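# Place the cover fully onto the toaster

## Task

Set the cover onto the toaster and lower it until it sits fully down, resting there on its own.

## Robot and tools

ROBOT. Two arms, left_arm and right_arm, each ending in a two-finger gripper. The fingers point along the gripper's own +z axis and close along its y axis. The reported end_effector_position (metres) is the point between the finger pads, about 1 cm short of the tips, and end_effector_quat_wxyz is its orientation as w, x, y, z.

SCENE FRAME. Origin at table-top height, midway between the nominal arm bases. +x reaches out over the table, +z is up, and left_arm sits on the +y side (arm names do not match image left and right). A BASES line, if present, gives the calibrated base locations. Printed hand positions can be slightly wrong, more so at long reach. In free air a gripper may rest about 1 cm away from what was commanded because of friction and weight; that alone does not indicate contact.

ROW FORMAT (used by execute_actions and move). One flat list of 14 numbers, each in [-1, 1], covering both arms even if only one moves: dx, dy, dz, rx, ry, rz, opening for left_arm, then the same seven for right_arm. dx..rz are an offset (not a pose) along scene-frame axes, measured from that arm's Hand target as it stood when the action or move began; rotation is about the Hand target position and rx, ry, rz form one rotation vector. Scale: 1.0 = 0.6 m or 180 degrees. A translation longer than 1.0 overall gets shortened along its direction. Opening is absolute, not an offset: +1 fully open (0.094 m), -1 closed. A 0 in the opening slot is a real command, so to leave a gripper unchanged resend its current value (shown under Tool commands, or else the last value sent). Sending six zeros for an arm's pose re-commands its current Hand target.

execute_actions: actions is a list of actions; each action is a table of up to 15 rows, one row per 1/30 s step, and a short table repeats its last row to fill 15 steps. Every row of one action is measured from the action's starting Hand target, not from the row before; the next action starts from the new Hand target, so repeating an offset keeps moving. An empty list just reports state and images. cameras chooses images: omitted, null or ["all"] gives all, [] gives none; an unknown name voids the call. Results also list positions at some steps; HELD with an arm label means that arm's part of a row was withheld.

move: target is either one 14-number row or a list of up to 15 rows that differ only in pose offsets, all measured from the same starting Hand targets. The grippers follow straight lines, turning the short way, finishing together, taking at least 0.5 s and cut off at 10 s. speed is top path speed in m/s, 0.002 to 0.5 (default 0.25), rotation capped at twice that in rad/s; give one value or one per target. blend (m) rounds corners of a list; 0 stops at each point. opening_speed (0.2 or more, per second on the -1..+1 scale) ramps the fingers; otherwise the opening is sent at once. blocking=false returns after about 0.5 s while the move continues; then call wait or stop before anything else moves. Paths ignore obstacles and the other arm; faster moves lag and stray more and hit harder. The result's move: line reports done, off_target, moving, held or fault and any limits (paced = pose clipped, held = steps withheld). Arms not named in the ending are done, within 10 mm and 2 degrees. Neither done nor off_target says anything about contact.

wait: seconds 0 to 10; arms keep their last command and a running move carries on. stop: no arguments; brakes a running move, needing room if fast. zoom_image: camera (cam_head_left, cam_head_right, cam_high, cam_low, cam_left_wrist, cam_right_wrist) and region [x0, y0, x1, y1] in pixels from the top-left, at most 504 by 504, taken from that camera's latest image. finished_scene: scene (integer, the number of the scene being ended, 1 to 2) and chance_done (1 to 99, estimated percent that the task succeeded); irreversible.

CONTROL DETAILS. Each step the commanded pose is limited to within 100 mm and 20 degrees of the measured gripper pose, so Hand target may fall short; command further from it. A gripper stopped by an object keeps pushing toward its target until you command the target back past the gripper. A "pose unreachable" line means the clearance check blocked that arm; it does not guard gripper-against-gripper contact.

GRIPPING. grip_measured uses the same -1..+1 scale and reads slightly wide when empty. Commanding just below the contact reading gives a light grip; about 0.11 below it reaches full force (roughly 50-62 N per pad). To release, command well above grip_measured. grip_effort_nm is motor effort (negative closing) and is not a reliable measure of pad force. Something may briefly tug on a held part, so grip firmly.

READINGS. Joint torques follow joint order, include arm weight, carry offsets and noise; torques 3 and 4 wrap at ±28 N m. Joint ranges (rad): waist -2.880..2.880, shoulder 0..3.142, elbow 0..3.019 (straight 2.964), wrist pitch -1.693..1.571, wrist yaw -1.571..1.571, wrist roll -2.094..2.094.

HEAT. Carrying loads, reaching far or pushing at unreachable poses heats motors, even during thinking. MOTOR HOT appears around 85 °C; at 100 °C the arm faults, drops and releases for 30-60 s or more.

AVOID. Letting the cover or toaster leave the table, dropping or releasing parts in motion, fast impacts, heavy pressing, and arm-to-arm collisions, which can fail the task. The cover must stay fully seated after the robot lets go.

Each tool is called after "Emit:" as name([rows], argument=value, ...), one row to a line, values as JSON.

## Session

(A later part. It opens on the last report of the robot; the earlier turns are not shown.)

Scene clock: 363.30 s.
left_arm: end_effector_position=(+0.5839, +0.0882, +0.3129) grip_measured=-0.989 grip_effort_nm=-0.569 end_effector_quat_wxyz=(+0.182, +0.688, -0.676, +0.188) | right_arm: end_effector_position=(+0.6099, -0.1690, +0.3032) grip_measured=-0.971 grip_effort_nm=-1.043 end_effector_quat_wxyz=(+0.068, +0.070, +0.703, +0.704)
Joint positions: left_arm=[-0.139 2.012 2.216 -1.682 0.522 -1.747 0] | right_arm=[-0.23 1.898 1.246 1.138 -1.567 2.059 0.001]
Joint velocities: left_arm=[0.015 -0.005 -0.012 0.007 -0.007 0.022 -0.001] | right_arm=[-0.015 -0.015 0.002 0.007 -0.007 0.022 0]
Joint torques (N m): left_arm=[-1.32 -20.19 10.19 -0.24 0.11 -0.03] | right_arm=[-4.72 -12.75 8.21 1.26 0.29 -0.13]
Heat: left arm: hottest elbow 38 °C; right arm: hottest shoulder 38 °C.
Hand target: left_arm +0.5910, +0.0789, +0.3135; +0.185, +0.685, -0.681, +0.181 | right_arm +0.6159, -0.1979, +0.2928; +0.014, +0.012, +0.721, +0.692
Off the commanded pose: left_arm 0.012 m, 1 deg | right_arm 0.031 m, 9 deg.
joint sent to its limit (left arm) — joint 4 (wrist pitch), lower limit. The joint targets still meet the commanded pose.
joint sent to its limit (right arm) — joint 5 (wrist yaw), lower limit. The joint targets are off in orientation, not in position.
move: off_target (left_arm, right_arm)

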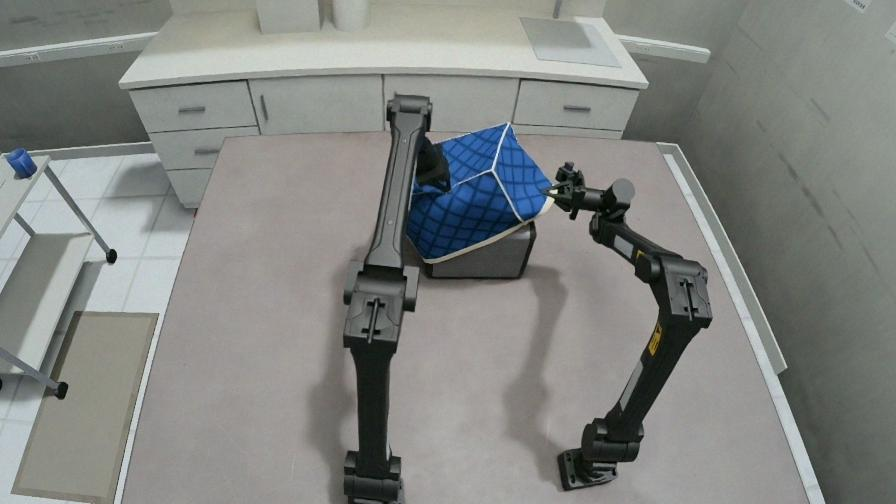

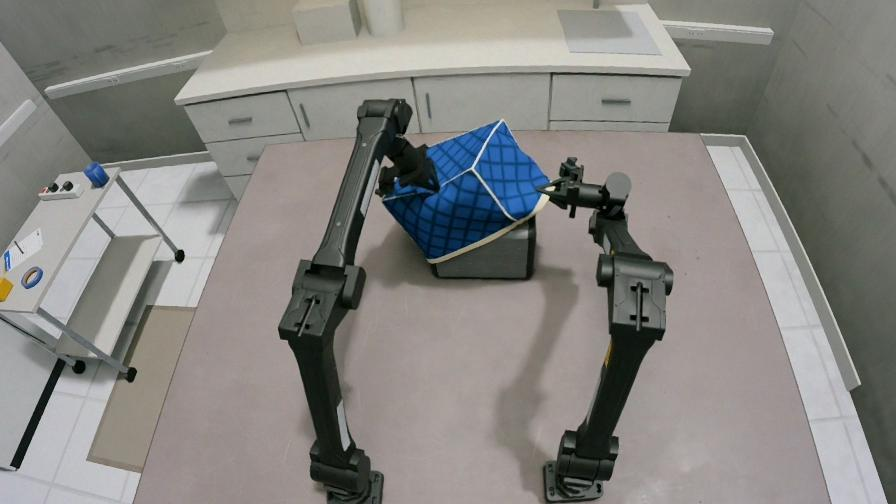

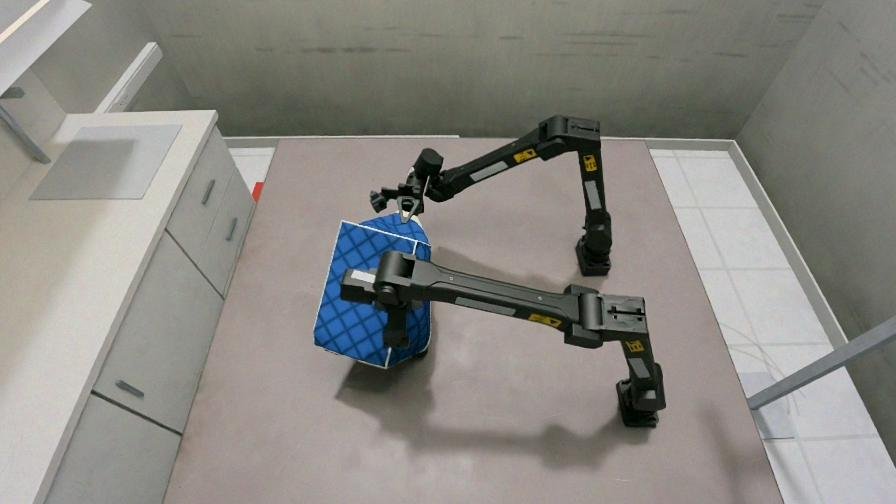

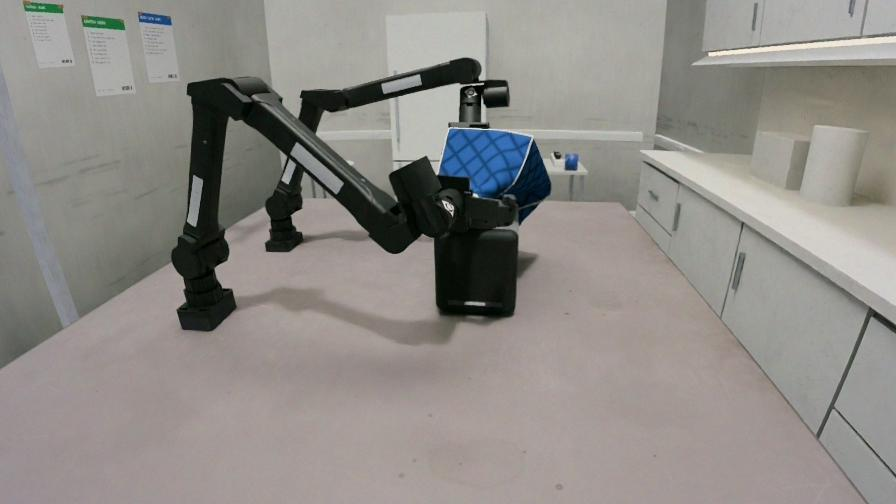

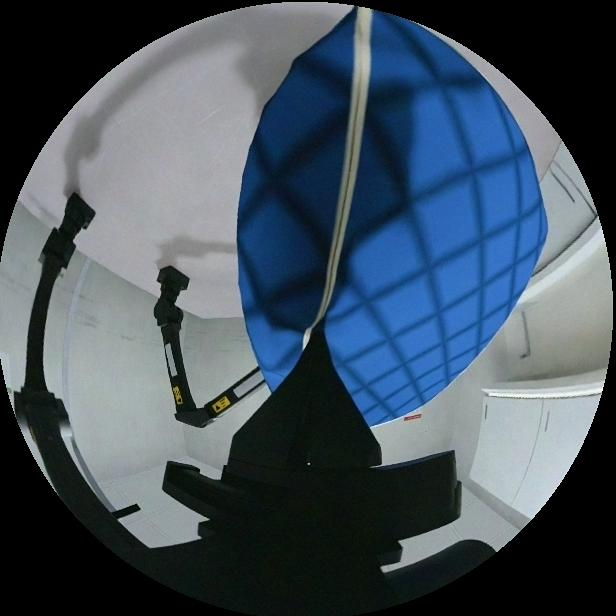

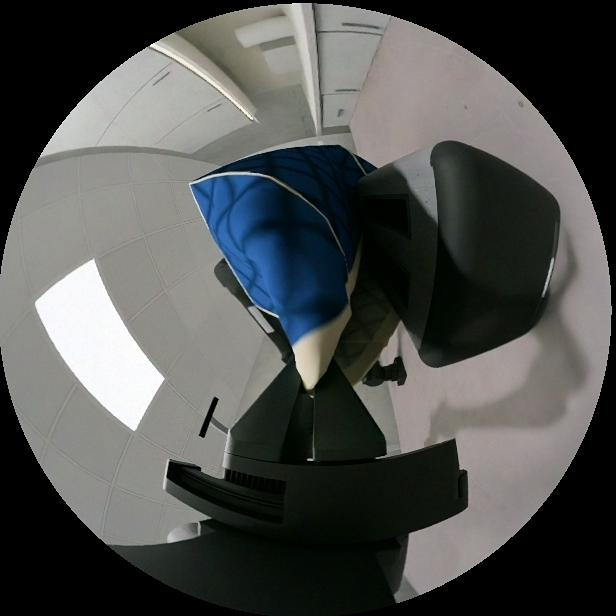

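Emit:
move([
  [0.0,0.02,0.05,0,0,0,-1,0,0.02,-0.12,0,0,0,-1],
  [0.0,0.04,0.08,0,0,0,-1,0,0.03,-0.26,0,0,0,-1],
], speed=0.12)

Scene clock: 371.43 s.
left_arm: end_effector_position=(+0.5886, +0.0933, +0.3223) grip_measured=-0.989 grip_effort_nm=-0.564 end_effector_quat_wxyz=(+0.176, +0.692, -0.672, +0.198) | right_arm: end_effector_position=(+0.6141, -0.1716, +0.2110) grip_measured=-0.971 grip_effort_nm=-1.038 end_effector_quat_wxyz=(+0.125, +0.022, +0.705, +0.698)
Joint positions: left_arm=[-0.13 2.012 2.24 -1.682 0.524 -1.756 0] | right_arm=[-0.233 2.068 1.216 1.324 -1.557 1.896 0.001]
Joint velocities: left_arm=[-0.005 0.005 -0.002 -0.002 0.007 -0.051 -0.001] | right_arm=[0.005 0.005 0.017 0.012 0.051 -0.051 0]
Joint torques (N m): left_arm=[0.73 -25.17 10.47 -0.13 0.41 -0.02] | right_arm=[-1.9 -7.36 4.4 0.47 -0.08 -0.07]
Heat: left arm: hottest elbow 37 °C; right arm: hottest shoulder 37 °C.
Hand target: left_arm +0.5909, +0.1022, +0.3617; +0.186, +0.685, -0.681, +0.181 | right_arm +0.6142, -0.1796, +0.1368; +0.014, +0.012, +0.721, +0.693
Off the commanded pose: left_arm 0.040 m, 3 deg | right_arm 0.075 m, 13 deg.
joint sent to its limit (left arm) — joint 4 (wrist pitch), lower limit. The joint targets are off in orientation, not in position.
joint sent to its limit (right arm) — joint 5 (wrist yaw), lower limit. The joint targets are off in position and orientation.
move: off_target (left_arm, right_arm)

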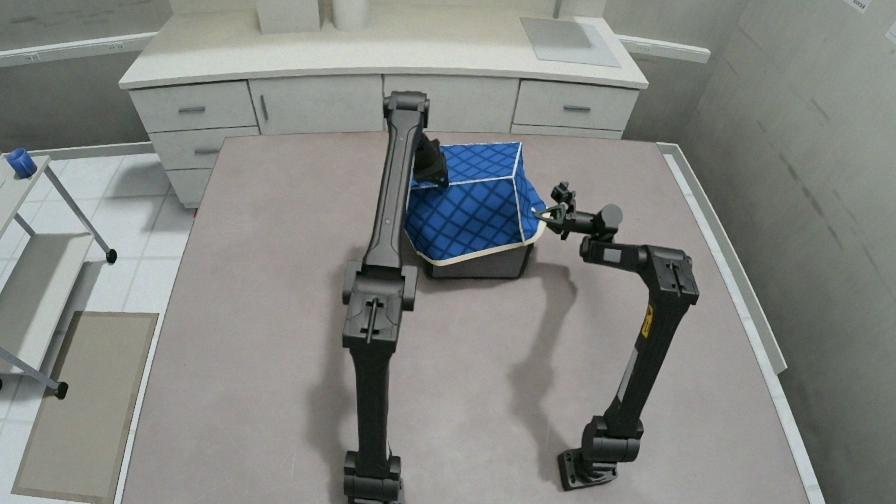

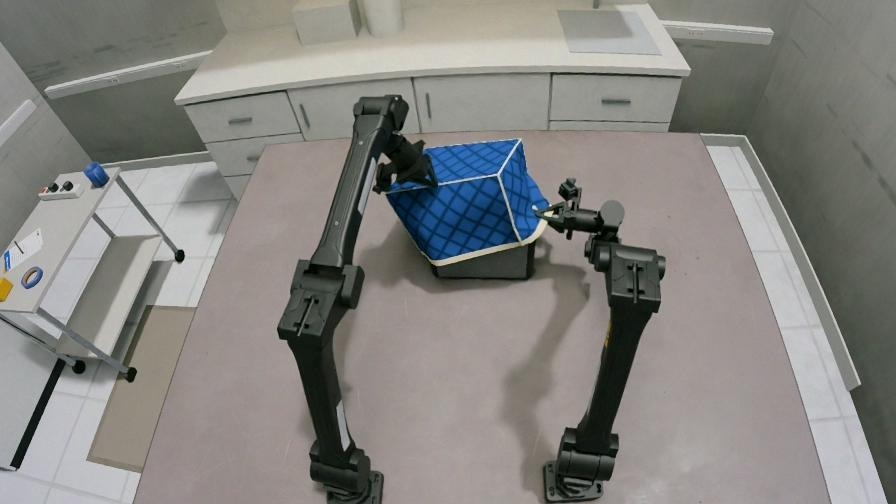

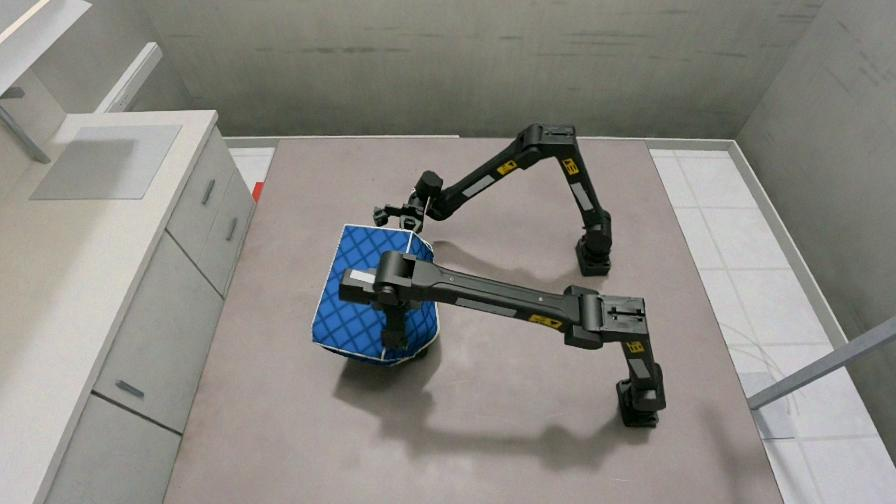

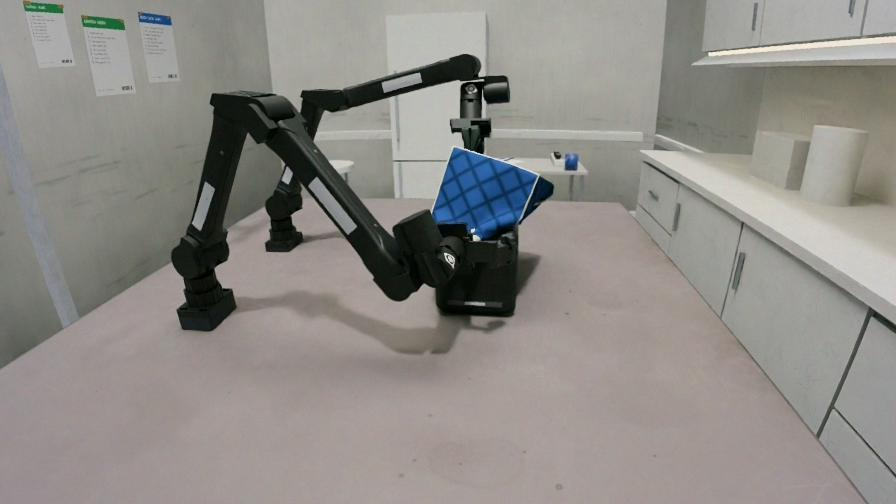

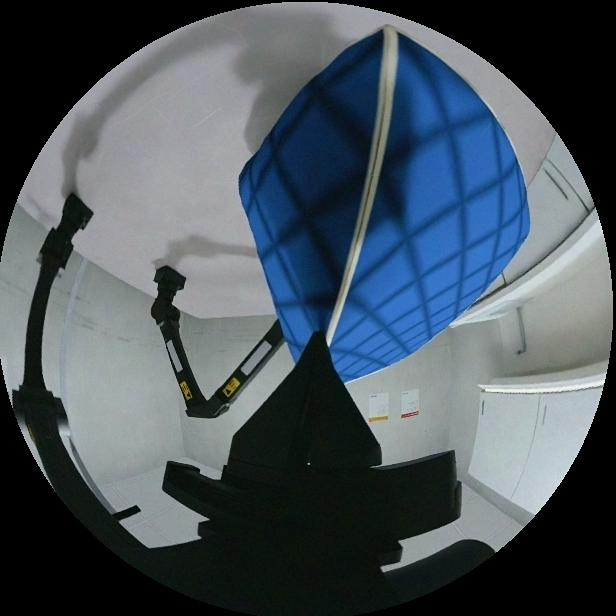

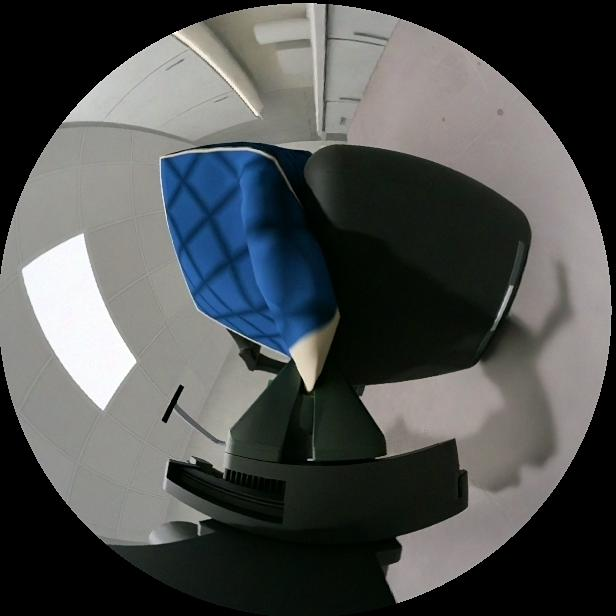

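Emit:
move([
  [0.0,0.12,0.0,0,0,0,-1,0,0.0,0.07,0,0,0,-1],
  [0.0,0.1,0.1,0,0,0,-1,0,0.0,0.09,0,0,0,-1],
], speed=0.15)

Emit:
zoom_image(camera="cam_head_right", region=[340, 110, 640, 300])

Emit:
zoom_image(camera="cam_low", region=[380, 120, 620, 320])

Scene clock: 378.20 s.
left_arm: end_effector_position=(+0.5930, +0.1674, +0.3942) grip_measured=-0.989 grip_effort_nm=-0.574 end_effector_quat_wxyz=(+0.126, +0.704, -0.647, +0.264) | right_arm: end_effector_position=(+0.6148, -0.1718, +0.2123) grip_measured=-0.971 grip_effort_nm=-1.033 end_effector_quat_wxyz=(+0.105, +0.042, +0.704, +0.701)
Joint positions: left_arm=[-0.008 1.934 2.295 -1.682 0.546 -1.728 0] | right_arm=[-0.233 2.062 1.216 1.292 -1.558 1.927 0.001]
Joint velocities: left_arm=[-0.005 -0.015 0.002 -0.002 -0.066 -0.022 0] | right_arm=[-0.005 0.005 0.017 0.012 -0.022 0.007 -0.001]
Joint torques (N m): left_arm=[-0.85 -22.3 10.09 0.01 0.41 -0.01] | right_arm=[-1.9 -12.81 6.23 0.17 -0.09 0.27]
Heat: left arm: hottest elbow 37 °C; right arm: hottest shoulder 36 °C.
Hand target: left_arm +0.5909, +0.1610, +0.4226; +0.186, +0.684, -0.682, +0.182 | right_arm +0.6147, -0.1797, +0.1908; +0.014, +0.012, +0.721, +0.693
Off the commanded pose: left_arm 0.028 m, 13 deg | right_arm 0.023 m, 11 deg.
joint sent to its limit (left arm) — joint 4 (wrist pitch), lower limit. The joint targets are off in orientation, not in position.
joint sent to its limit (right arm) — joint 5 (wrist yaw), lower limit. The joint targets are off in orientation, not in position.
move: off_target (left_arm, right_arm)

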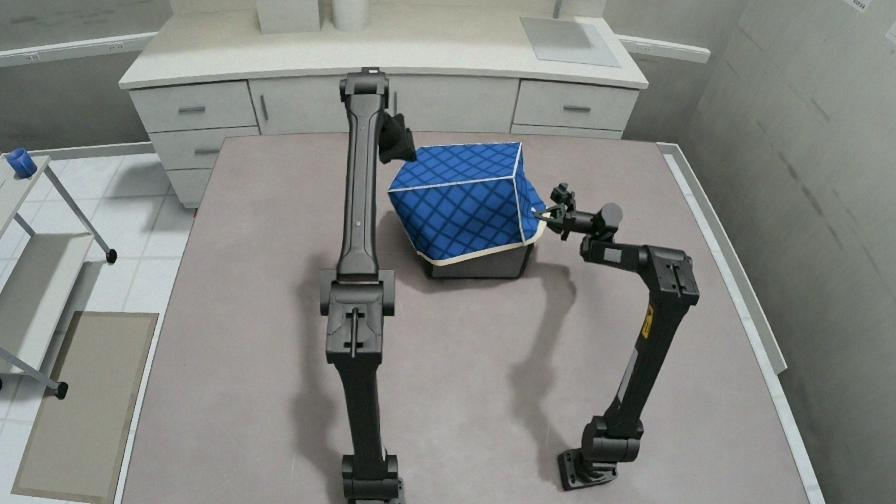

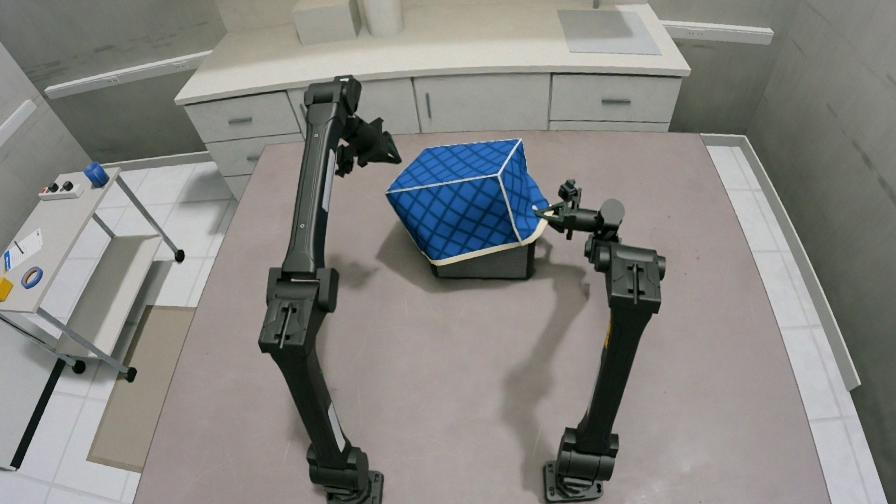

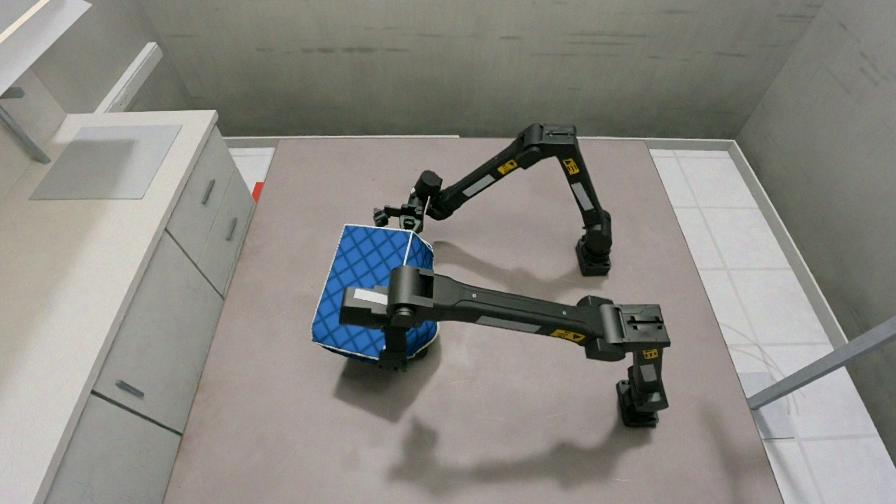

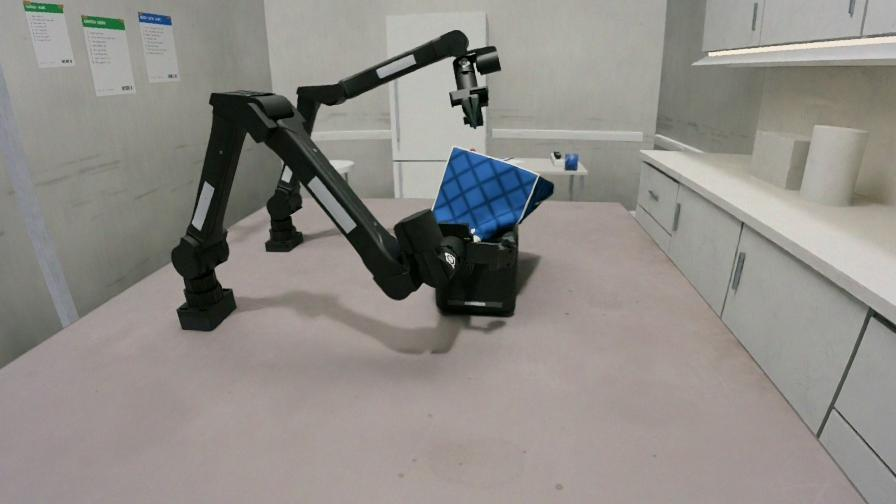

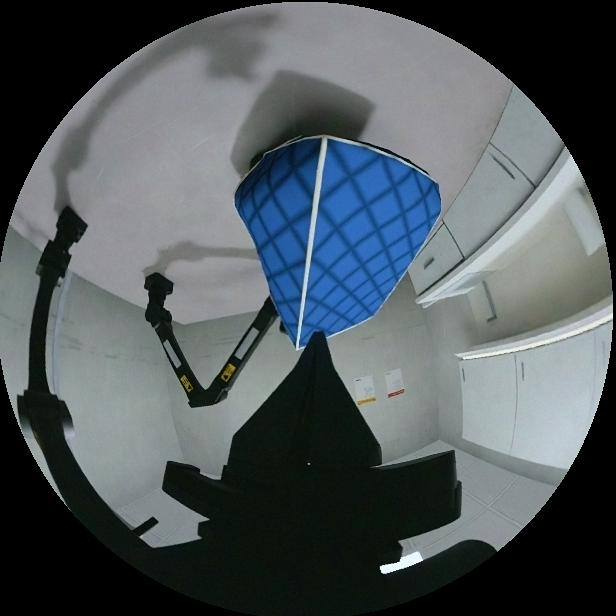

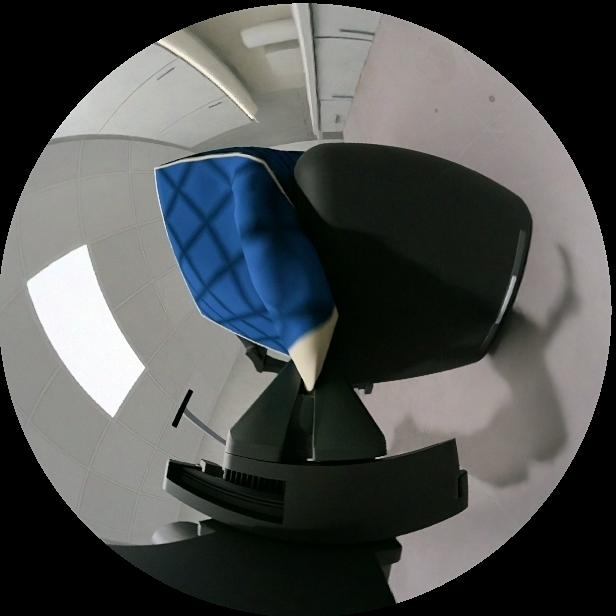

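Scaled by 1.680.

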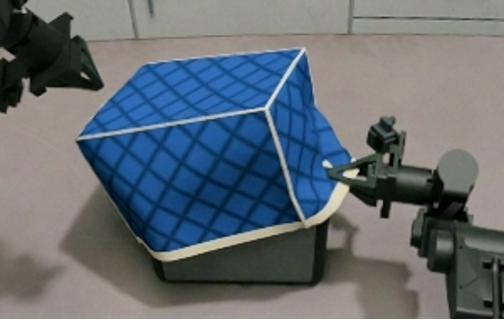

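Scaled by 2.100.

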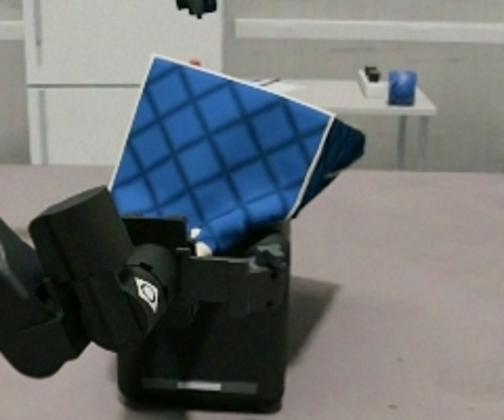

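Emit:
move(target=[0.0,0.0,0.0,0,0,0,-1,0.05,0.01,0.1,0,0,0,-1], speed=0.15, cameras=["cam_head_right","cam_low","cam_left_wrist"])

Emit:
zoom_image(camera="cam_head_right", region=[340, 110, 640, 300])

Emit:
zoom_image(camera="cam_low", region=[380, 120, 620, 320])

Scene clock: 387.30 s.
left_arm: end_effector_position=(+0.5930, +0.1674, +0.3942) grip_measured=-0.989 grip_effort_nm=-0.559 end_effector_quat_wxyz=(+0.126, +0.704, -0.647, +0.265) | right_arm: end_effector_position=(+0.6351, -0.1746, +0.2298) grip_measured=-0.971 grip_effort_nm=-1.043 end_effector_quat_wxyz=(+0.062, +0.078, +0.702, +0.705)
Joint positions: left_arm=[-0.008 1.934 2.295 -1.682 0.546 -1.729 0] | right_arm=[-0.231 2.058 1.291 1.159 -1.567 1.986 0.001]
Joint velocities: left_arm=[-0.005 0.005 -0.002 -0.022 0.007 0.007 0] | right_arm=[-0.005 -0.015 0.002 -0.017 -0.022 0.037 0.001]
Joint torques (N m): left_arm=[-0.56 -22.18 10.17 0.1 0.36 -0.01] | right_arm=[-0.62 -16.03 11.29 0.61 0.23 0.18]
Heat: left arm: hottest elbow 37 °C; right arm: hottest shoulder 36 °C.
Hand target: left_arm +0.5909, +0.1610, +0.4226; +0.186, +0.684, -0.682, +0.182 | right_arm +0.6454, -0.1738, +0.2506; +0.014, +0.012, +0.721, +0.693
Off the commanded pose: left_arm 0.029 m, 13 deg | right_arm 0.023 m, 10 deg.
joint sent to its limit (left arm) — joint 4 (wrist pitch), lower limit. The joint targets are off in orientation, not in position.
joint sent to its limit (right arm) — joint 5 (wrist yaw), lower limit. The joint targets are off in orientation, not in position.
move: off_target (left_arm, right_arm)
Images, in order (width x height): cam_head_right 896x504, cam_low 896x504, cam_left_wrist 616x616.

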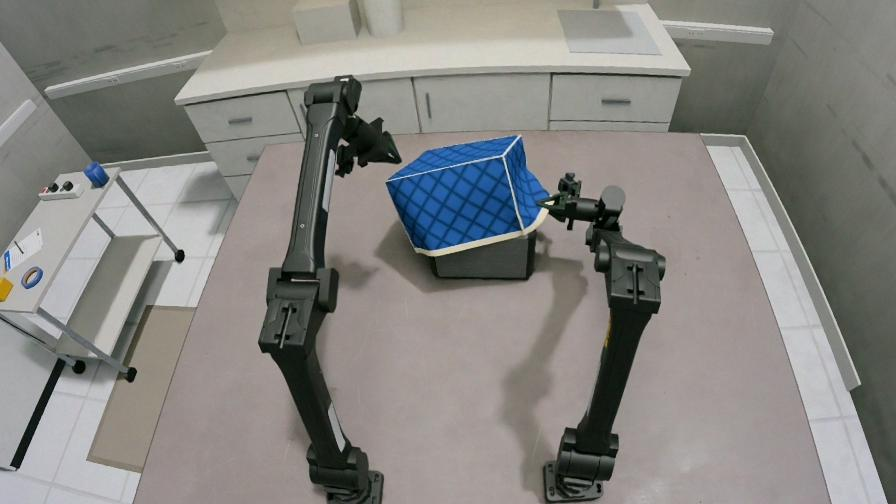

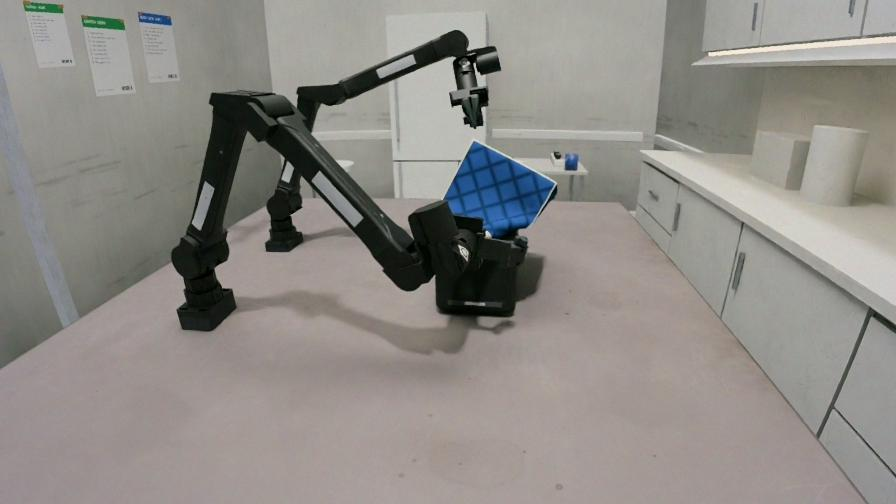

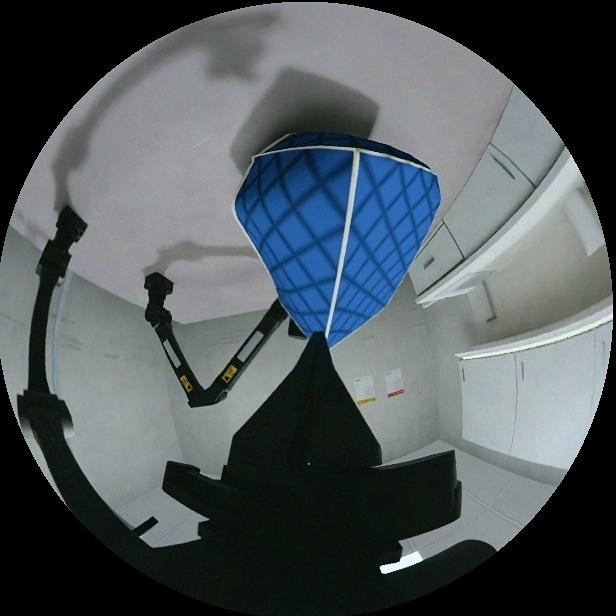

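Scaled by 1.680.

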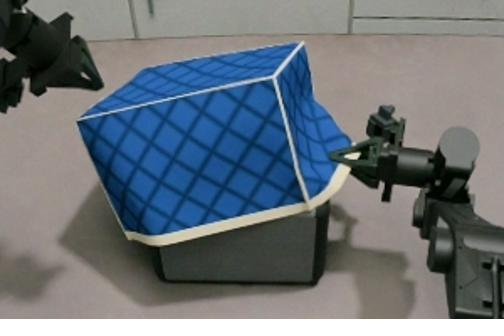

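Scaled by 2.100.

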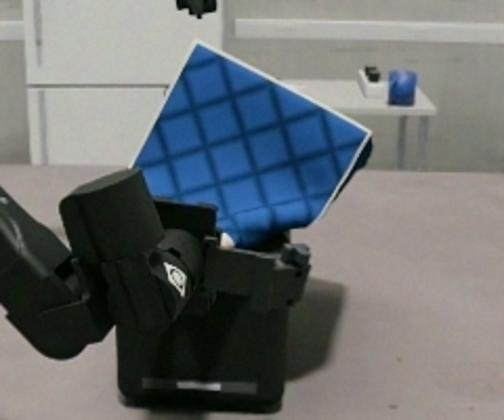

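Emit:
move(target=[0.0,0.0,0.0,0,0,0,-1,-0.08,0.0,0.02,0,-0.1,0,-1], speed=0.15, cameras=["cam_head_right","cam_low","cam_left_wrist"])

Emit:
zoom_image(camera="cam_head_right", region=[340, 110, 640, 300])

Emit:
zoom_image(camera="cam_low", region=[380, 120, 620, 320])

Scene clock: 397.37 s.
left_arm: end_effector_position=(+0.5930, +0.1673, +0.3942) grip_measured=-0.989 grip_effort_nm=-0.574 end_effector_quat_wxyz=(+0.127, +0.704, -0.647, +0.265) | right_arm: end_effector_position=(+0.6028, -0.1682, +0.2503) grip_measured=-0.971 grip_effort_nm=-1.033 end_effector_quat_wxyz=(+0.166, -0.028, +0.706, +0.688)
Joint positions: left_arm=[-0.008 1.934 2.295 -1.682 0.547 -1.729 0] | right_arm=[-0.231 1.996 1.203 1.382 -1.567 1.883 0.001]
Joint velocities: left_arm=[-0.005 0.005 0.002 0.002 0.022 -0.066 0] | right_arm=[-0.005 0.005 0.002 0.002 -0.081 0.051 0]
Joint torques (N m): left_arm=[-0.79 -22.48 10.22 0.02 0.38 -0.03] | right_arm=[-1.67 -16.15 5.97 1.22 0.37 -0.11]
Heat: left arm: hottest elbow 38 °C; right arm: hottest shoulder 37 °C.
Hand target: left_arm +0.5909, +0.1609, +0.4226; +0.186, +0.684, -0.682, +0.182 | right_arm +0.5973, -0.1739, +0.2631; +0.127, -0.097, +0.710, +0.686
Off the commanded pose: left_arm 0.029 m, 13 deg | right_arm 0.015 m, 9 deg.
joint sent to its limit (left arm) — joint 4 (wrist pitch), lower limit. The joint targets are off in orientation, not in position.
joint sent to its limit (right arm) — joint 5 (wrist yaw), lower limit. The joint targets are off in orientation, not in position.
move: off_target (left_arm, right_arm)
Images, in order (width x height): cam_head_right 896x504, cam_low 896x504, cam_left_wrist 616x616.

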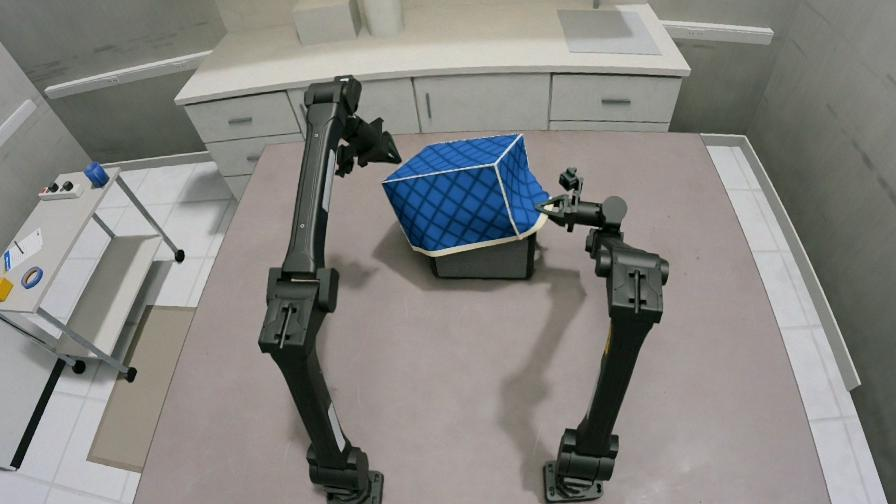

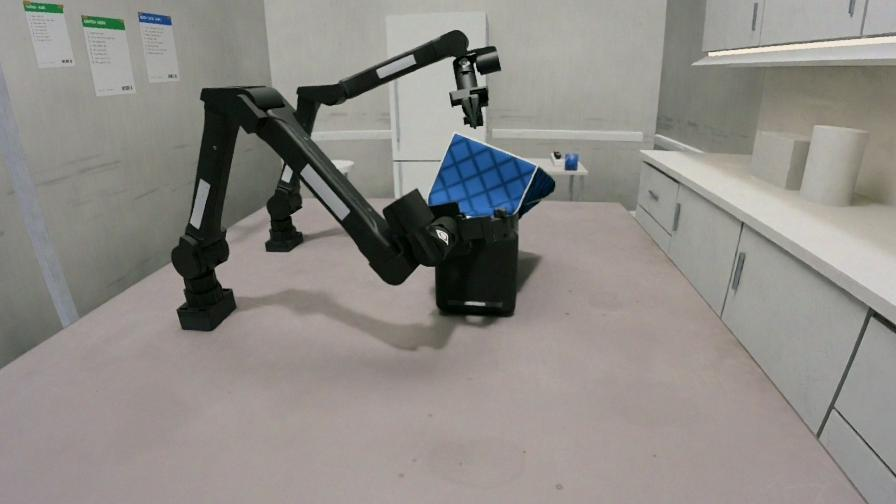

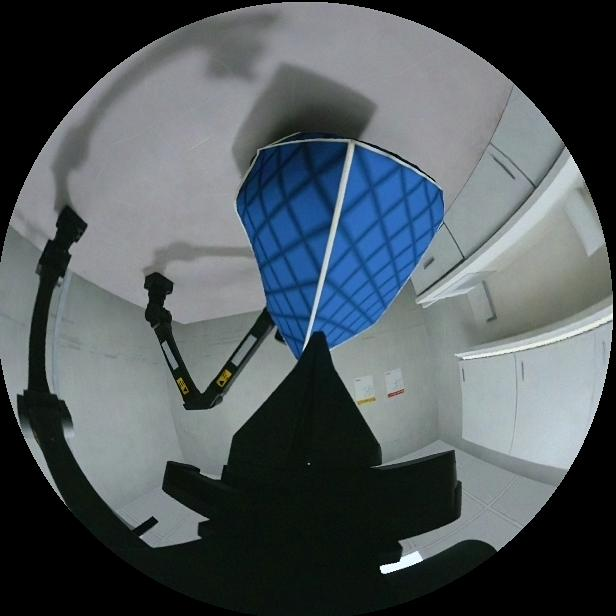

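Scaled by 1.680.

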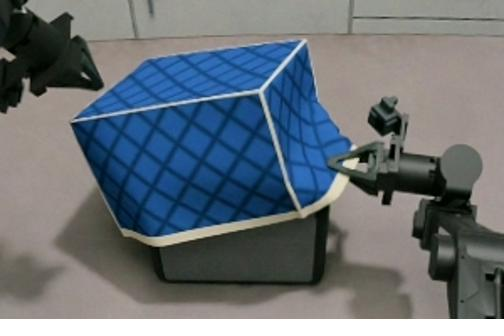

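Scaled by 2.100.

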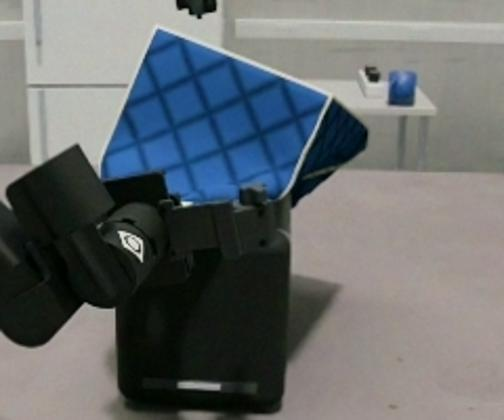

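Emit:
move(target=[0.05,0.1,-0.13,0,0,0,1,0,0,0,0,0,0,-1], speed=0.2, cameras=[])

Emit:
move(target=[0,-0.06,0,0,0,0,1,0,0,0,0,0,0,-0.3], speed=0.15)

Scene clock: 413.73 s.
left_arm: end_effector_position=(+0.6180, +0.2177, +0.3388) grip_measured=+0.998 grip_effort_nm=0.090 end_effector_quat_wxyz=(+0.131, +0.701, -0.656, +0.247) | right_arm: end_effector_position=(+0.6025, -0.1682, +0.2508) grip_measured=-0.971 grip_effort_nm=-1.033 end_effector_quat_wxyz=(+0.169, -0.031, +0.706, +0.687)
Joint positions: left_arm=[0.069 2.024 2.295 -1.682 0.546 -1.609 0.094] | right_arm=[-0.231 1.996 1.203 1.389 -1.567 1.883 0.001]
Joint velocities: left_arm=[-0.005 -0.015 -0.012 -0.002 0.007 0.037 0] | right_arm=[-0.005 0.005 0.027 0.002 -0.007 -0.037 0.001]
Joint torques (N m): left_arm=[0.21 -21.6 9.33 -0.06 0.14 0.19] | right_arm=[-1.79 -16.15 6.05 1.24 0.36 -0.04]
Heat: left arm: hottest elbow 38 °C; right arm: hottest shoulder 36 °C.
Hand target: left_arm +0.6218, +0.2221, +0.3461; +0.185, +0.684, -0.681, +0.182 | right_arm +0.5973, -0.1739, +0.2631; +0.127, -0.097, +0.710, +0.686
Off the commanded pose: left_arm 0.007 m, 10 deg | right_arm 0.015 m, 9 deg.
joint sent to its limit (left arm) — joint 4 (wrist pitch), lower limit. The joint targets are off in orientation, not in position.
joint sent to its limit (right arm) — joint 5 (wrist yaw), lower limit. The joint targets are off in orientation, not in position.
move: off_target (left_arm, right_arm)
No camera images: "cameras" was empty.

Scene clock: 415.00 s.
left_arm: end_effector_position=(+0.6158, +0.1915, +0.3382) grip_measured=+0.998 grip_effort_nm=0.110 end_effector_quat_wxyz=(+0.137, +0.697, -0.661, +0.240) | right_arm: end_effector_position=(+0.6023, -0.1681, +0.2510) grip_measured=-0.302 grip_effort_nm=0.095 end_effector_quat_wxyz=(+0.170, -0.032, +0.706, +0.687)
Joint positions: left_arm=[0.028 2.024 2.295 -1.682 0.539 -1.635 0.094] | right_arm=[-0.231 1.996 1.203 1.393 -1.567 1.883 0.033]
Joint velocities: left_arm=[-0.005 -0.015 0.002 -0.002 -0.022 -0.051 0] | right_arm=[-0.015 -0.024 -0.022 -0.002 -0.007 0.051 0.001]
Joint torques (N m): left_arm=[-0.91 -21.48 9.92 -0.08 0.19 0] | right_arm=[-1.85 -16.26 6.02 1.14 0.37 -0.04]
Heat: left arm: hottest elbow 38 °C; right arm: hottest shoulder 36 °C.
Hand target: left_arm +0.6215, +0.1860, +0.3455; +0.185, +0.684, -0.681, +0.182 | right_arm +0.5973, -0.1739, +0.2631; +0.127, -0.097, +0.710, +0.686
Off the commanded pose: left_arm 0.011 m, 9 deg | right_arm 0.014 m, 9 deg.
joint sent to its limit (left arm) — joint 4 (wrist pitch), lower limit. The joint targets are off in orientation, not in position.
joint sent to its limit (right arm) — joint 5 (wrist yaw), lower limit. The joint targets are off in orientation, not in position.
move: off_target (left_arm, right_arm)

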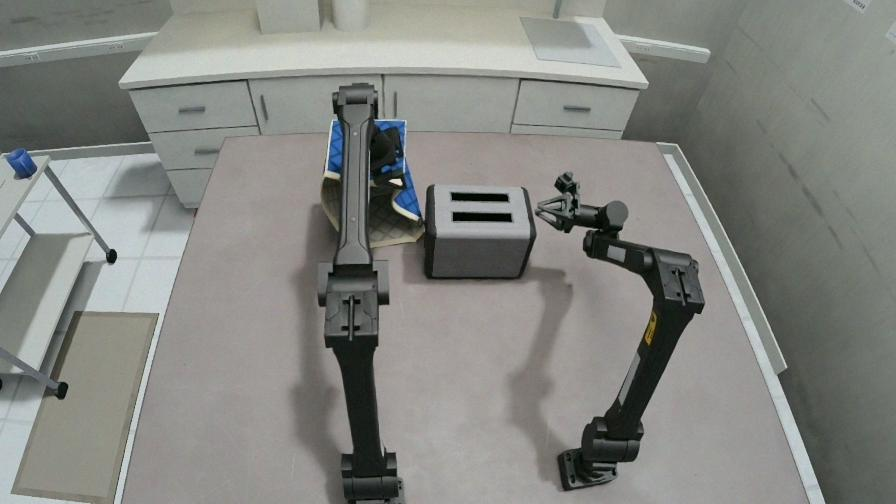

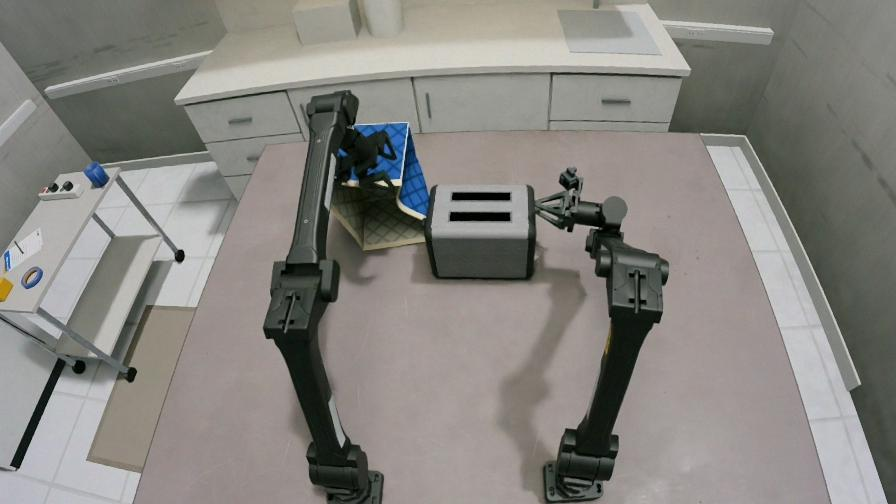

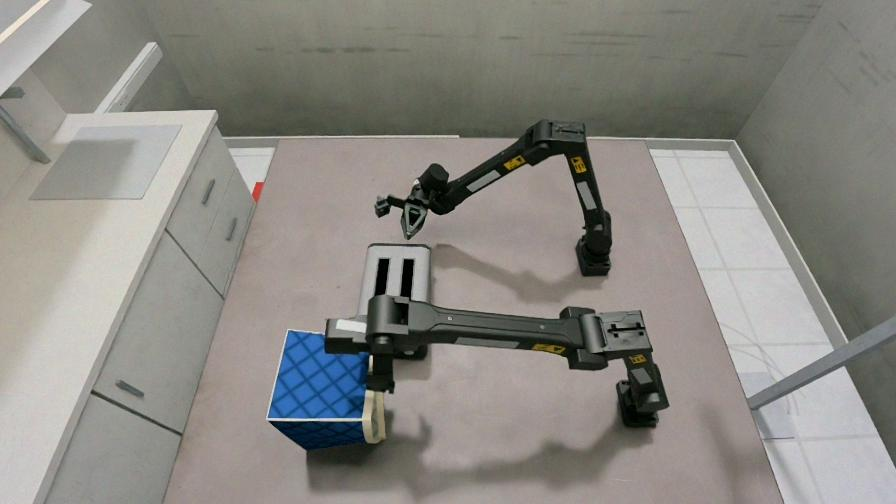

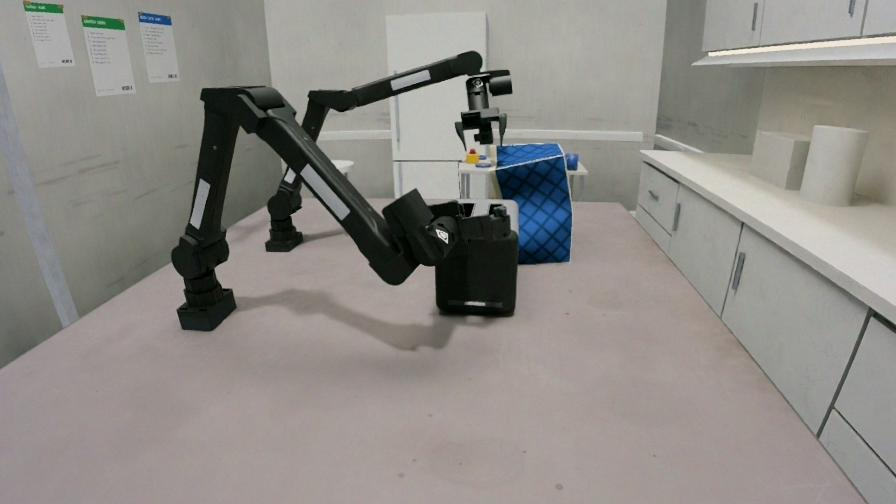

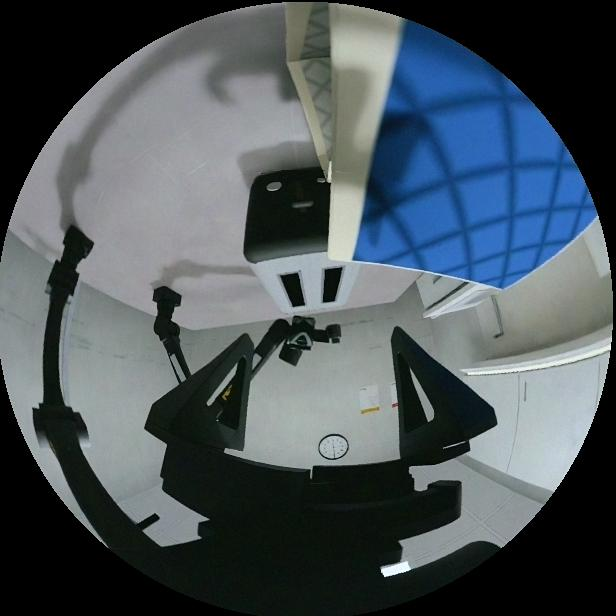

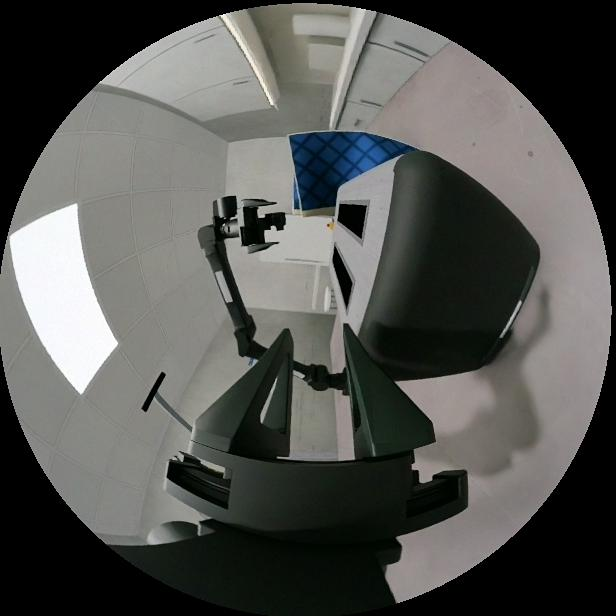

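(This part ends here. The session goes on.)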